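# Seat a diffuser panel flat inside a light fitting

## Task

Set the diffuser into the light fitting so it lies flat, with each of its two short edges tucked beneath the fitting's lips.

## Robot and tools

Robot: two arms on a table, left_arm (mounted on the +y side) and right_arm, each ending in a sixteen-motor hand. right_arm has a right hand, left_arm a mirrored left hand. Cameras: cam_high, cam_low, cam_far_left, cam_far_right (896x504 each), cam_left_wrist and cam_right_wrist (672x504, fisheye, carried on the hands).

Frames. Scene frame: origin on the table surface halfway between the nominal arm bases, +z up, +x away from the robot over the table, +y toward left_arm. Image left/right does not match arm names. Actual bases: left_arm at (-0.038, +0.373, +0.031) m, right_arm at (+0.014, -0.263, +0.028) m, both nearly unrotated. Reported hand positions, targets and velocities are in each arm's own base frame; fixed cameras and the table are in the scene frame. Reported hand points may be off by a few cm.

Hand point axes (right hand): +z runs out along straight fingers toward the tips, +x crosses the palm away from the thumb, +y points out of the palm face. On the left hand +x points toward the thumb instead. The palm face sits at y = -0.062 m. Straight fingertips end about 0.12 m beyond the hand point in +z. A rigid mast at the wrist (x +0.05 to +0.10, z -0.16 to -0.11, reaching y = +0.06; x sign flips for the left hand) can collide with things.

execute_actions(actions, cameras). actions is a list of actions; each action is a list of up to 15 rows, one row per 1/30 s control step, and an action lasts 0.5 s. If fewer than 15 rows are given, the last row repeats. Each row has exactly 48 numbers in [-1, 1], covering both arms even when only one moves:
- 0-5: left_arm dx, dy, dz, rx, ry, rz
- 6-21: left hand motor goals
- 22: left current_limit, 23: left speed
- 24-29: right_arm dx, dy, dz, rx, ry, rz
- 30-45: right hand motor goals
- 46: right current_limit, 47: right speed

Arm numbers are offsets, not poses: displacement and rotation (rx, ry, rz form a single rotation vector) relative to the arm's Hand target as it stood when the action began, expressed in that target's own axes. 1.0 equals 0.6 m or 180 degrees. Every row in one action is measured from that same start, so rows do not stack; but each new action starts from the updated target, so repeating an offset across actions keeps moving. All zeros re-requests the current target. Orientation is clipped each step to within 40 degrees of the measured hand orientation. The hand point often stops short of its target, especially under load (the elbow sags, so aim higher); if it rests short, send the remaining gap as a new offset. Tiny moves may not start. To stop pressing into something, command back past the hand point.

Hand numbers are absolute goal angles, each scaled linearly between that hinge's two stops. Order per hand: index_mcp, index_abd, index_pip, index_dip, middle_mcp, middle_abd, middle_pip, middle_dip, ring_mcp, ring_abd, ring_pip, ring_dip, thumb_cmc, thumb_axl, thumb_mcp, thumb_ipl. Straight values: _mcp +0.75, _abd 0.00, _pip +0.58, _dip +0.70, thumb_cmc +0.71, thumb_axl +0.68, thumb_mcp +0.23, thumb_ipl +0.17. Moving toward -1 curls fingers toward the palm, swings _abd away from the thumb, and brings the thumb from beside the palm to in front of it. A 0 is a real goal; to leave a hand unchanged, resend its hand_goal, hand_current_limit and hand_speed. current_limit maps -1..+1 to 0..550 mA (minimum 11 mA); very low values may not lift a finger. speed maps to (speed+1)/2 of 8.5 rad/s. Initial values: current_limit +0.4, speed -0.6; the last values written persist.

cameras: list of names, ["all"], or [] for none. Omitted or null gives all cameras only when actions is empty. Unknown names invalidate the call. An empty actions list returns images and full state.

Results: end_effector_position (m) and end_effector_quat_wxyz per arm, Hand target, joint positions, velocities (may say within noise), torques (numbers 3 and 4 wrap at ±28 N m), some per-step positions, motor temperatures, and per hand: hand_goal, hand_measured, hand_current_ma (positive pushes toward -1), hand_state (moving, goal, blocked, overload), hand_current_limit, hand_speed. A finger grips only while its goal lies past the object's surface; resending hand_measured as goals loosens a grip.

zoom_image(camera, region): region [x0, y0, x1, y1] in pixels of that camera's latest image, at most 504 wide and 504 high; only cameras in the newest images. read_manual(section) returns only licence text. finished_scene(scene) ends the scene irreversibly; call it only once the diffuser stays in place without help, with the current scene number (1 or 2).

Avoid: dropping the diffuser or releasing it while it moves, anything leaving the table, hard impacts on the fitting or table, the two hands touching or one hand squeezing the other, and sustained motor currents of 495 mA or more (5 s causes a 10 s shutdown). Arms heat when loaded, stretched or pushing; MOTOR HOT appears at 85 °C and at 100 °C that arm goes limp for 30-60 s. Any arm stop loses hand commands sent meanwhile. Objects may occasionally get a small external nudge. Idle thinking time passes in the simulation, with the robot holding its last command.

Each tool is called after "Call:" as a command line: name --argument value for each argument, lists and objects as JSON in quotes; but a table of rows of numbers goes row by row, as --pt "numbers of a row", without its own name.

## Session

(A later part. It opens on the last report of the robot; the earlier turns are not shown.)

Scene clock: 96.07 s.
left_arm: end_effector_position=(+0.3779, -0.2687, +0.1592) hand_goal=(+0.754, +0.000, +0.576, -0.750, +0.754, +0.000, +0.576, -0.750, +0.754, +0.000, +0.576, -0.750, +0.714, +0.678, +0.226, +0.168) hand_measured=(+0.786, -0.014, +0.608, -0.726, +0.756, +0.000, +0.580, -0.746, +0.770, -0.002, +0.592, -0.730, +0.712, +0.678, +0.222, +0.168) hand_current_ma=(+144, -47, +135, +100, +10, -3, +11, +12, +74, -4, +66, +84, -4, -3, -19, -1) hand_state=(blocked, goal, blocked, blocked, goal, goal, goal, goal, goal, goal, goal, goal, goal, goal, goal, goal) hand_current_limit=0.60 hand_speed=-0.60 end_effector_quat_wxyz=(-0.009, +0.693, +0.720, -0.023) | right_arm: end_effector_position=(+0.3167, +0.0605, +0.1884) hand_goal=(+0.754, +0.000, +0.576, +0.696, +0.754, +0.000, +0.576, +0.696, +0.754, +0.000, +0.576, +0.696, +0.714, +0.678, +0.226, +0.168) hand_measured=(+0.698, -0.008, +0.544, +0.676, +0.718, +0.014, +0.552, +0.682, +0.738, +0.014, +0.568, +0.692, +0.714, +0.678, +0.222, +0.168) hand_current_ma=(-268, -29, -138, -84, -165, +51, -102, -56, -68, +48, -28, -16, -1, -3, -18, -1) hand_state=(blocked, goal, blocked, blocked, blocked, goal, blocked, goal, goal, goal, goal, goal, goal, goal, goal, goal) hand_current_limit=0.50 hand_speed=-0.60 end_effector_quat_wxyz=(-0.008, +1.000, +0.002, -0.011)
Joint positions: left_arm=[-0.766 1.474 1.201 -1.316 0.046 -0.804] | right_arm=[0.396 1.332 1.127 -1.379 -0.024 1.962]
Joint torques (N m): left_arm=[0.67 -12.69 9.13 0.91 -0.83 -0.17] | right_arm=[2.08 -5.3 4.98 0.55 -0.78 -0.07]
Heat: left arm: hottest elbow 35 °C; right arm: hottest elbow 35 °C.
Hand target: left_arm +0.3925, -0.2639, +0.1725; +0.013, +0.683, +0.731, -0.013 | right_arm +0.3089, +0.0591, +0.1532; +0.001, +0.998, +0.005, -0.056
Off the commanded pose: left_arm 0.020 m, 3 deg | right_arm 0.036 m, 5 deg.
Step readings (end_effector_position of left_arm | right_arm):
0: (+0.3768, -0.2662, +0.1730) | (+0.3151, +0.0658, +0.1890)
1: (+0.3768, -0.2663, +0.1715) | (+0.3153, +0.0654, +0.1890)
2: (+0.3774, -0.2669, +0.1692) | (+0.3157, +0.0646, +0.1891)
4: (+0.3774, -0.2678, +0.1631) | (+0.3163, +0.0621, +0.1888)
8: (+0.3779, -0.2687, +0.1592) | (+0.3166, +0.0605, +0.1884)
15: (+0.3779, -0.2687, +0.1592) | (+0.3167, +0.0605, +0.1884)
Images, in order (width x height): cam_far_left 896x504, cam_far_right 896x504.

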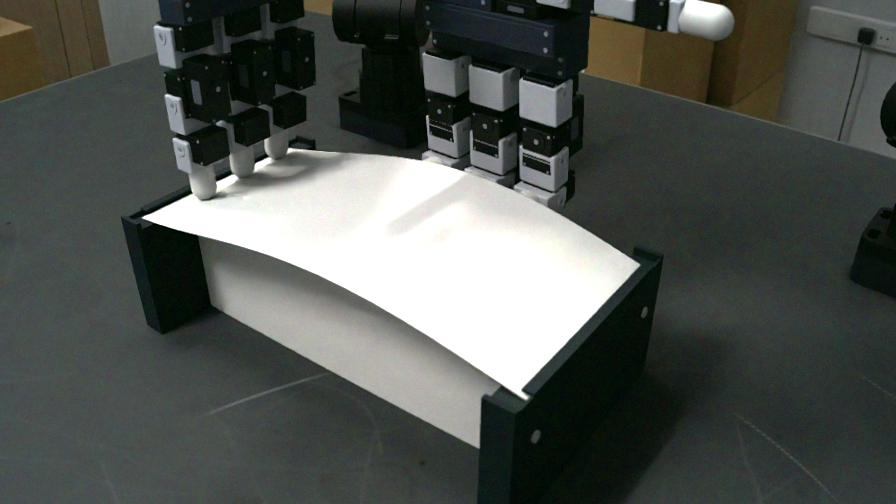

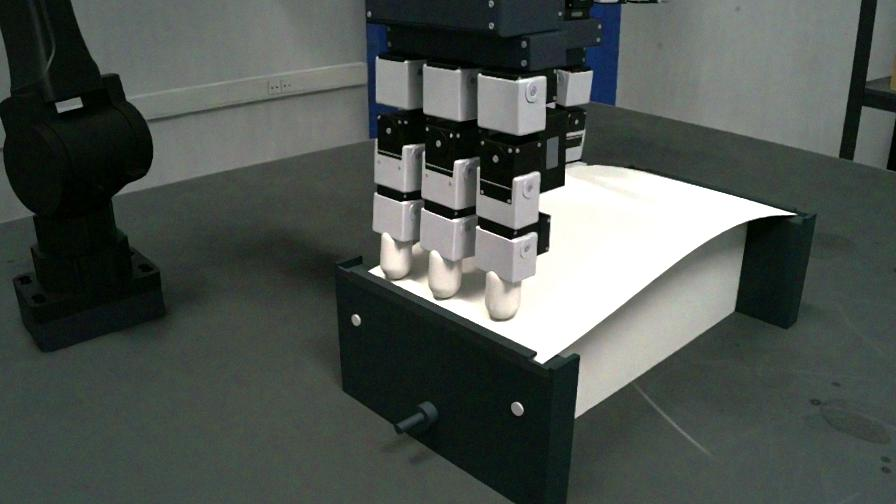

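Call:
execute_actions --actions '[[[0.0,0.0,0.03,0,0,0,0.754,0,0.576,-0.75,0.754,0,0.576,-0.75,0.754,0,0.576,-0.75,0.714,0.678,0.226,0.168,0.6,-0.6,0.0,0.008,0.0,0,0,0,0.754,0,0.576,0.696,0.754,0,0.576,0.696,0.754,0,0.576,0.696,0.714,0.678,0.226,0.168,0.5,-0.6]],[[0.0,0.0,0.03,0,0,0,0.754,0,0.576,-0.75,0.754,0,0.576,-0.75,0.754,0,0.576,-0.75,0.714,0.678,0.226,0.168,0.6,-0.6,0.0,0.005,0.0,0,0,0,0.754,0,0.576,0.696,0.754,0,0.576,0.696,0.754,0,0.576,0.696,0.714,0.678,0.226,0.168,0.5,-0.6]]]' --cameras '["cam_far_left","cam_far_right"]'

Call:
zoom_image --camera "cam_far_left" --region '[460, 220, 700, 440]'

Call:
zoom_image --camera "cam_far_right" --region '[500, 320, 600, 400]'

Scene clock: 99.93 s.
left_arm: end_effector_position=(+0.3816, -0.2693, +0.1335) hand_goal=(+0.754, +0.000, +0.576, -0.750, +0.754, +0.000, +0.576, -0.750, +0.754, +0.000, +0.576, -0.750, +0.714, +0.678, +0.226, +0.168) hand_measured=(+0.758, -0.004, +0.582, -0.746, +0.762, -0.002, +0.582, -0.746, +0.772, -0.002, +0.592, -0.738, +0.712, +0.678, +0.222, +0.168) hand_current_ma=(+17, -10, +21, +18, +37, -4, +23, +13, +80, -4, +64, +45, -4, -3, -19, -1) hand_state=(goal, goal, goal, goal, goal, goal, goal, goal, goal, goal, goal, goal, goal, goal, goal, goal) hand_current_limit=0.60 hand_speed=-0.60 end_effector_quat_wxyz=(+0.001, +0.693, +0.720, -0.017) | right_arm: end_effector_position=(+0.3170, +0.0553, +0.1863) hand_goal=(+0.754, +0.000, +0.576, +0.696, +0.754, +0.000, +0.576, +0.696, +0.754, +0.000, +0.576, +0.696, +0.714, +0.678, +0.226, +0.168) hand_measured=(+0.708, -0.008, +0.546, +0.676, +0.720, +0.012, +0.552, +0.682, +0.742, +0.012, +0.570, +0.692, +0.714, +0.678, +0.222, +0.168) hand_current_ma=(-214, -30, -125, -84, -157, +43, -102, -56, -56, +40, -26, -16, -1, -3, -18, -1) hand_state=(blocked, goal, blocked, blocked, blocked, goal, blocked, goal, goal, goal, goal, goal, goal, goal, goal, goal) hand_current_limit=0.50 hand_speed=-0.60 end_effector_quat_wxyz=(-0.009, +1.000, +0.003, -0.014)
Joint positions: left_arm=[-0.766 1.491 1.144 -1.221 0.034 -0.804] | right_arm=[0.381 1.332 1.121 -1.379 -0.027 1.946]
Joint torques (N m): left_arm=[0.5 -11.81 8.34 1.01 -0.38 -0.17] | right_arm=[1.73 -5.77 4.88 0.54 -0.55 -0.1]
Heat: left arm: hottest elbow 35 °C; right arm: hottest elbow 35 °C.
Hand target: left_arm +0.3924, -0.2652, +0.1365; +0.013, +0.683, +0.731, -0.013 | right_arm +0.3089, +0.0513, +0.1531; +0.001, +0.998, +0.005, -0.056
Off the commanded pose: left_arm 0.012 m, 2 deg | right_arm 0.034 m, 5 deg.
Step readings (end_effector_position of left_arm | right_arm):
0: (+0.3779, -0.2687, +0.1592) | (+0.3167, +0.0605, +0.1884)
1: (+0.3778, -0.2686, +0.1577) | (+0.3168, +0.0601, +0.1883)
2: (+0.3783, -0.2689, +0.1556) | (+0.3168, +0.0595, +0.1880)
4: (+0.3785, -0.2692, +0.1498) | (+0.3168, +0.0577, +0.1874)
8: (+0.3790, -0.2692, +0.1455) | (+0.3168, +0.0568, +0.1869)
15: (+0.3790, -0.2692, +0.1455) | (+0.3168, +0.0568, +0.1869)
16: (+0.3791, -0.2691, +0.1440) | (+0.3169, +0.0567, +0.1869)
17: (+0.3801, -0.2695, +0.1422) | (+0.3170, +0.0563, +0.1869)
19: (+0.3803, -0.2694, +0.1367) | (+0.3168, +0.0555, +0.1864)
23: (+0.3815, -0.2693, +0.1335) | (+0.3169, +0.0553, +0.1863)
30: (+0.3816, -0.2693, +0.1335) | (+0.3170, +0.0553, +0.1863)
Images, in order (width x height): cam_far_left 896x504, cam_far_right 896x504.

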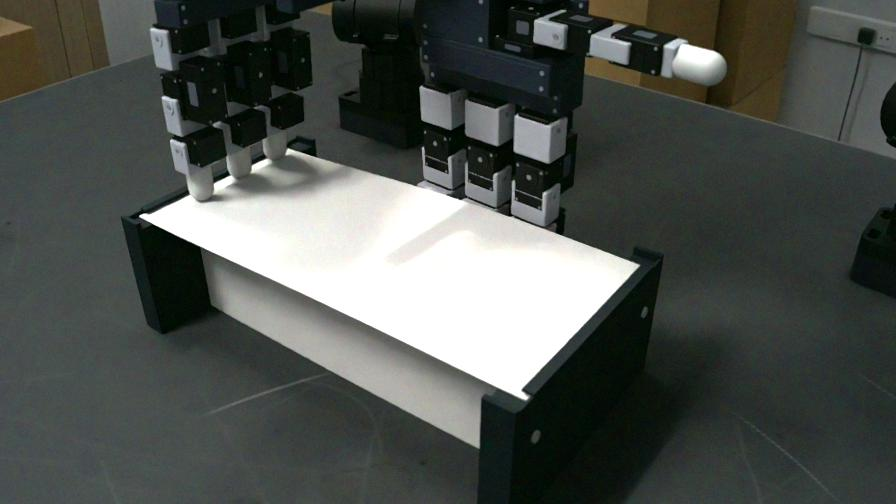

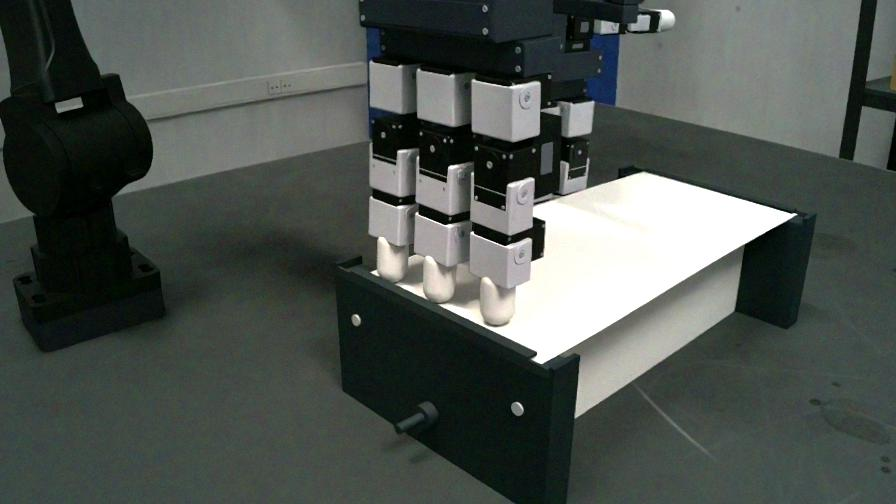

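Scaled by 2.100 from the camera's 896x504 image, which has a finer 1280x720 frame.

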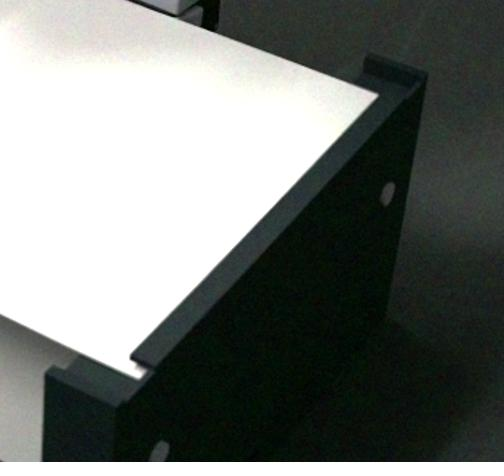

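Scaled by 5.040 from the camera's 896x504 image, which has a finer 1280x720 frame.

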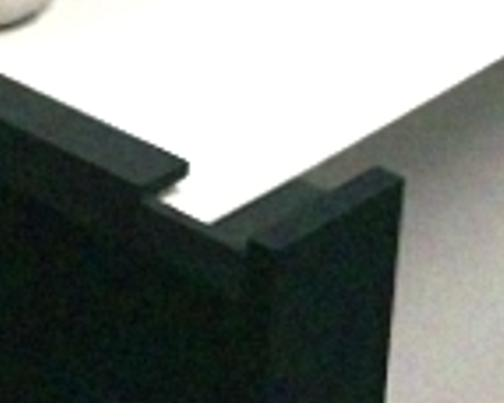

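Call:
execute_actions --actions '[[[0.0,0.0,0.03,0,0,0,0.754,0,0.576,-0.75,0.754,0,0.576,-0.75,0.754,0,0.576,-0.75,0.714,0.678,0.226,0.168,0.6,-0.6,0.0,-0.003,-0.03,0,0,0,0.754,0,0.576,0.696,0.754,0,0.576,0.696,0.754,0,0.576,0.696,0.714,0.678,0.226,0.168,0.5,-0.6]],[[0.0,0.0,0.0,0,0,0,0.754,0,0.576,0.1,0.754,0,0.576,0.1,0.754,0,0.576,0.1,0.714,0.678,0.226,0.168,0.6,-0.6,0.0,0.0,-0.04,0,0,0,0.754,0,0.576,0.696,0.754,0,0.576,0.696,0.754,0,0.576,0.696,0.714,0.678,0.226,0.168,0.5,-0.6]],[[0.0,-0.035,0.0,0,0,0,0.754,0,0.576,0.696,0.754,0,0.576,0.696,0.754,0,0.576,0.696,0.714,0.678,0.226,0.168,0.6,-0.6,0.0,0.0,-0.05,0,0,0,0.754,0,0.576,0.696,0.754,0,0.576,0.696,0.754,0,0.576,0.696,0.714,0.678,0.226,0.168,0.5,-0.6]],[[0.0,-0.015,-0.05,0,0,0,0.754,0,0.576,0.696,0.754,0,0.576,0.696,0.754,0,0.576,0.696,0.714,0.678,0.226,0.168,0.6,-0.6,0.0,0.0,-0.05,0,0,0,0.754,0,0.576,0.696,0.754,0,0.576,0.696,0.754,0,0.576,0.696,0.714,0.678,0.226,0.168,0.5,-0.6]],[[0.0,0.0,-0.08,0,0,0,0.754,0,0.576,0.696,0.754,0,0.576,0.696,0.754,0,0.576,0.696,0.714,0.678,0.226,0.168,0.6,-0.6,0.0,0.0,-0.05,0,0,0,0.754,0,0.576,0.696,0.754,0,0.576,0.696,0.754,0,0.576,0.696,0.714,0.678,0.226,0.168,0.5,-0.6]]]' --cameras '["cam_high","cam_far_left","cam_far_right"]'

Call:
zoom_image --camera "cam_far_left" --region '[460, 220, 700, 440]'

Call:
zoom_image --camera "cam_far_left" --region '[100, 120, 340, 340]'

Call:
zoom_image --camera "cam_far_right" --region '[320, 150, 840, 400]'

Call:
zoom_image --camera "cam_far_right" --region '[500, 320, 600, 400]'

Scene clock: 103.53 s.
left_arm: end_effector_position=(+0.3593, -0.2571, +0.1897) hand_goal=(+0.754, +0.000, +0.576, +0.696, +0.754, +0.000, +0.576, +0.696, +0.754, +0.000, +0.576, +0.696, +0.714, +0.678, +0.226, +0.168) hand_measured=(+0.752, +0.000, +0.578, +0.694, +0.752, -0.002, +0.578, +0.694, +0.752, -0.002, +0.578, +0.694, +0.712, +0.678, +0.222, +0.168) hand_current_ma=(-7, -2, +4, -9, -6, -4, +6, -9, -7, -3, +6, -10, -4, -3, -25, -1) hand_state=(goal, goal, goal, goal, goal, goal, goal, goal, goal, goal, goal, goal, goal, goal, goal, goal) hand_current_limit=0.60 hand_speed=-0.60 end_effector_quat_wxyz=(+0.010, +0.682, +0.731, -0.014) | right_arm: end_effector_position=(+0.3139, +0.0543, +0.2768) hand_goal=(+0.754, +0.000, +0.576, +0.696, +0.754, +0.000, +0.576, +0.696, +0.754, +0.000, +0.576, +0.696, +0.714, +0.678, +0.226, +0.168) hand_measured=(+0.750, -0.002, +0.574, +0.694, +0.750, -0.002, +0.574, +0.694, +0.754, -0.002, +0.576, +0.694, +0.714, +0.678, +0.222, +0.168) hand_current_ma=(-13, -4, -9, -10, -12, -5, -11, -11, -2, -7, -1, -6, -1, -3, -23, -2) hand_state=(goal, goal, goal, goal, goal, goal, goal, goal, goal, goal, goal, goal, goal, goal, goal, goal) hand_current_limit=0.50 hand_speed=-0.60 end_effector_quat_wxyz=(+0.004, +0.998, +0.002, -0.059)
Joint positions: left_arm=[-0.79 1.383 1.18 -1.348 0.027 -0.858] | right_arm=[0.377 1.362 1.373 -1.694 -0.036 1.942]
Joint torques (N m): left_arm=[-1.44 -9.82 10.54 -0.1 -0.16 -0.13] | right_arm=[1.44 -9.88 11.36 -0.49 -0.11 -0.14]
Heat: left arm: hottest elbow 35 °C; right arm: hottest elbow 35 °C.
Hand target: left_arm +0.3624, -0.2651, +0.1965; +0.013, +0.683, +0.731, -0.013 | right_arm +0.3238, +0.0533, +0.2843; +0.001, +0.998, +0.005, -0.056
Off the commanded pose: left_arm 0.011 m, 0 deg | right_arm 0.012 m, 1 deg.
joint sent to its limit (right arm) — joint 4 (wrist pitch), lower limit. The joint targets still meet the commanded pose.
Step readings (end_effector_position of left_arm | right_arm):
0: (+0.3816, -0.2692, +0.1336) | (+0.3170, +0.0553, +0.1863)
1: (+0.3817, -0.2693, +0.1323) | (+0.3163, +0.0550, +0.1868)
2: (+0.3830, -0.2701, +0.1309) | (+0.3152, +0.0546, +0.1872)
4: (+0.3842, -0.2705, +0.1267) | (+0.3144, +0.0543, +0.1874)
8: (+0.3845, -0.2706, +0.1238) | (+0.3142, +0.0543, +0.1874)
15: (+0.3847, -0.2704, +0.1239) | (+0.3142, +0.0543, +0.1874)
16: (+0.3847, -0.2704, +0.1239) | (+0.3137, +0.0541, +0.1893)
17: (+0.3847, -0.2703, +0.1239) | (+0.3110, +0.0538, +0.1911)
19: (+0.3847, -0.2703, +0.1239) | (+0.3066, +0.0526, +0.1927)
23: (+0.3850, -0.2706, +0.1240) | (+0.3057, +0.0524, +0.1936)
30: (+0.3867, -0.2705, +0.1244) | (+0.3057, +0.0524, +0.1936)
31: (+0.3856, -0.2698, +0.1234) | (+0.3049, +0.0520, +0.1959)
32: (+0.3838, -0.2691, +0.1225) | (+0.3028, +0.0512, +0.2002)
34: (+0.3793, -0.2656, +0.1198) | (+0.3019, +0.0509, +0.2092)
38: (+0.3749, -0.2633, +0.1172) | (+0.3050, +0.0521, +0.2172)
45: (+0.3747, -0.2630, +0.1172) | (+0.3047, +0.0519, +0.2178)
46: (+0.3729, -0.2619, +0.1180) | (+0.3040, +0.0515, +0.2201)
47: (+0.3699, -0.2604, +0.1188) | (+0.3028, +0.0509, +0.2246)
49: (+0.3638, -0.2565, +0.1248) | (+0.3038, +0.0510, +0.2353)
53: (+0.3596, -0.2563, +0.1372) | (+0.3099, +0.0534, +0.2466)
60: (+0.3587, -0.2566, +0.1395) | (+0.3097, +0.0531, +0.2475)
61: (+0.3578, -0.2556, +0.1423) | (+0.3088, +0.0528, +0.2499)
62: (+0.3553, -0.2531, +0.1461) | (+0.3076, +0.0520, +0.2545)
64: (+0.3533, -0.2510, +0.1590) | (+0.3083, +0.0523, +0.2652)
68: (+0.3585, -0.2563, +0.1842) | (+0.3136, +0.0543, +0.2764)
75: (+0.3593, -0.2571, +0.1897) | (+0.3139, +0.0543, +0.2768)
Images, in order (width x height): cam_high 896x504, cam_far_left 896x504, cam_far_right 896x504.

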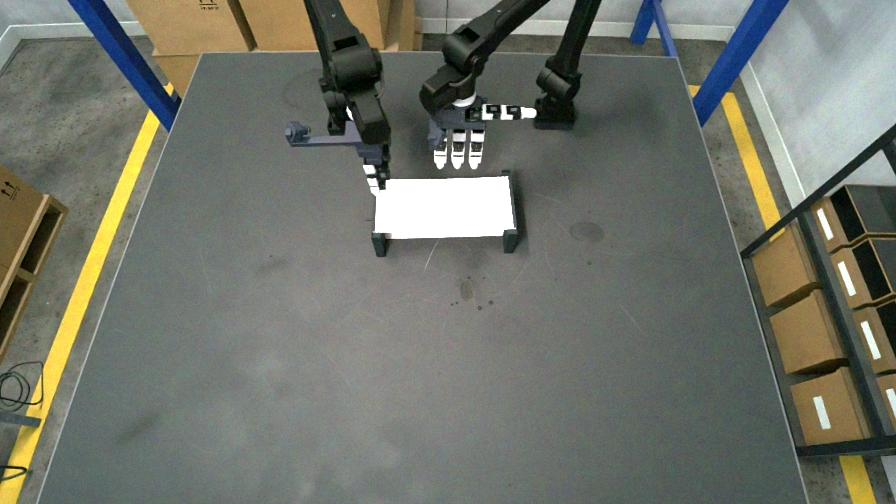

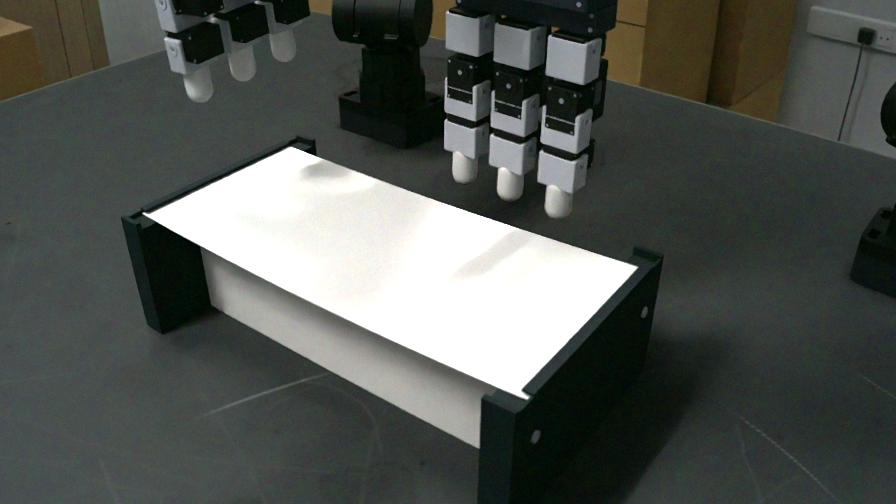

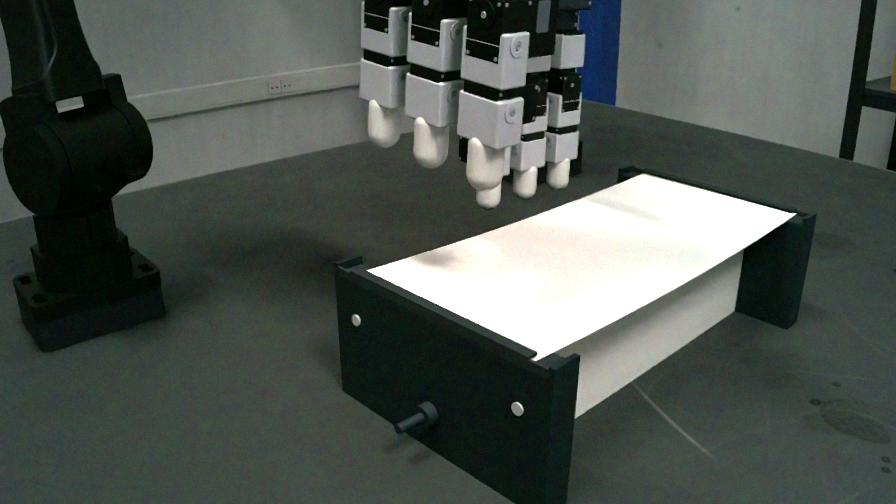

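Scaled by 2.100 from the camera's 896x504 image, which has a finer 1280x720 frame.

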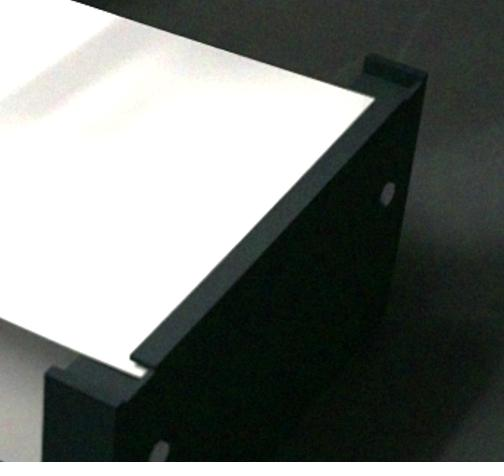

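Scaled by 2.100 from the camera's 896x504 image, which has a finer 1280x720 frame.

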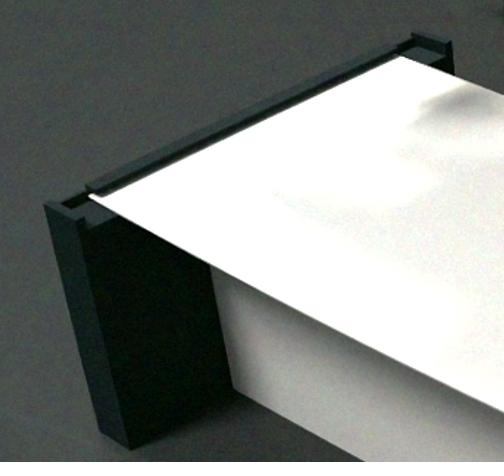

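Region (320, 150, 840, 400) is 520x250 pixels. A region can be at most 504 by 504 pixels.

Scaled by 5.040 from the camera's 896x504 image, which has a finer 1280x720 frame.

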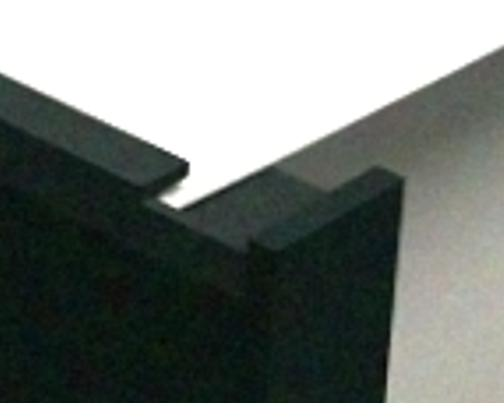

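Call:
zoom_image --camera "cam_far_right" --region '[320, 240, 420, 320]'

Call:
zoom_image --camera "cam_far_right" --region '[600, 150, 830, 250]'

Call:
zoom_image --camera "cam_far_left" --region '[600, 230, 700, 310]'

Call:
zoom_image --camera "cam_high" --region '[350, 150, 550, 270]'

Scaled by 5.040 from the camera's 896x504 image, which has a finer 1280x720 frame.

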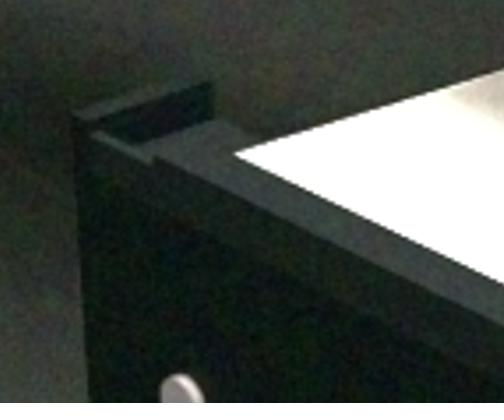

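Scaled by 2.191 from the camera's 896x504 image, which has a finer 1280x720 frame.

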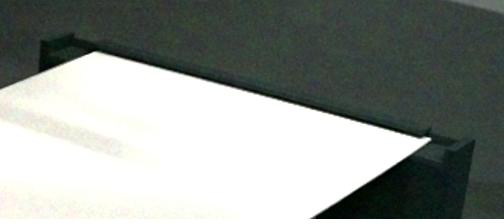

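Scaled by 5.040 from the camera's 896x504 image, which has a finer 1280x720 frame.

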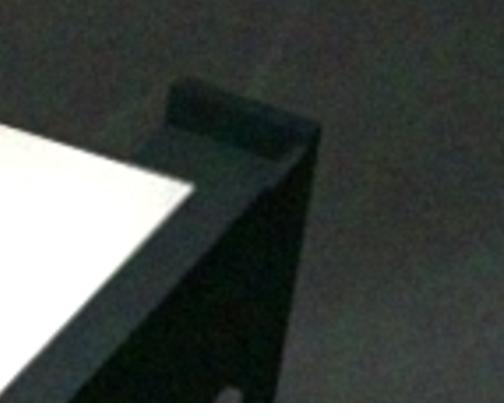

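Scaled by 2.520 from the camera's 896x504 image, which has a finer 1280x720 frame.

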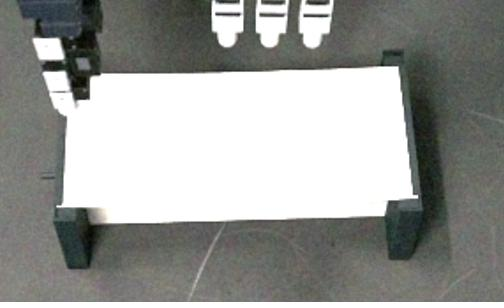

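Call:
finished_scene --scene 1

The scene is finished: the task was done.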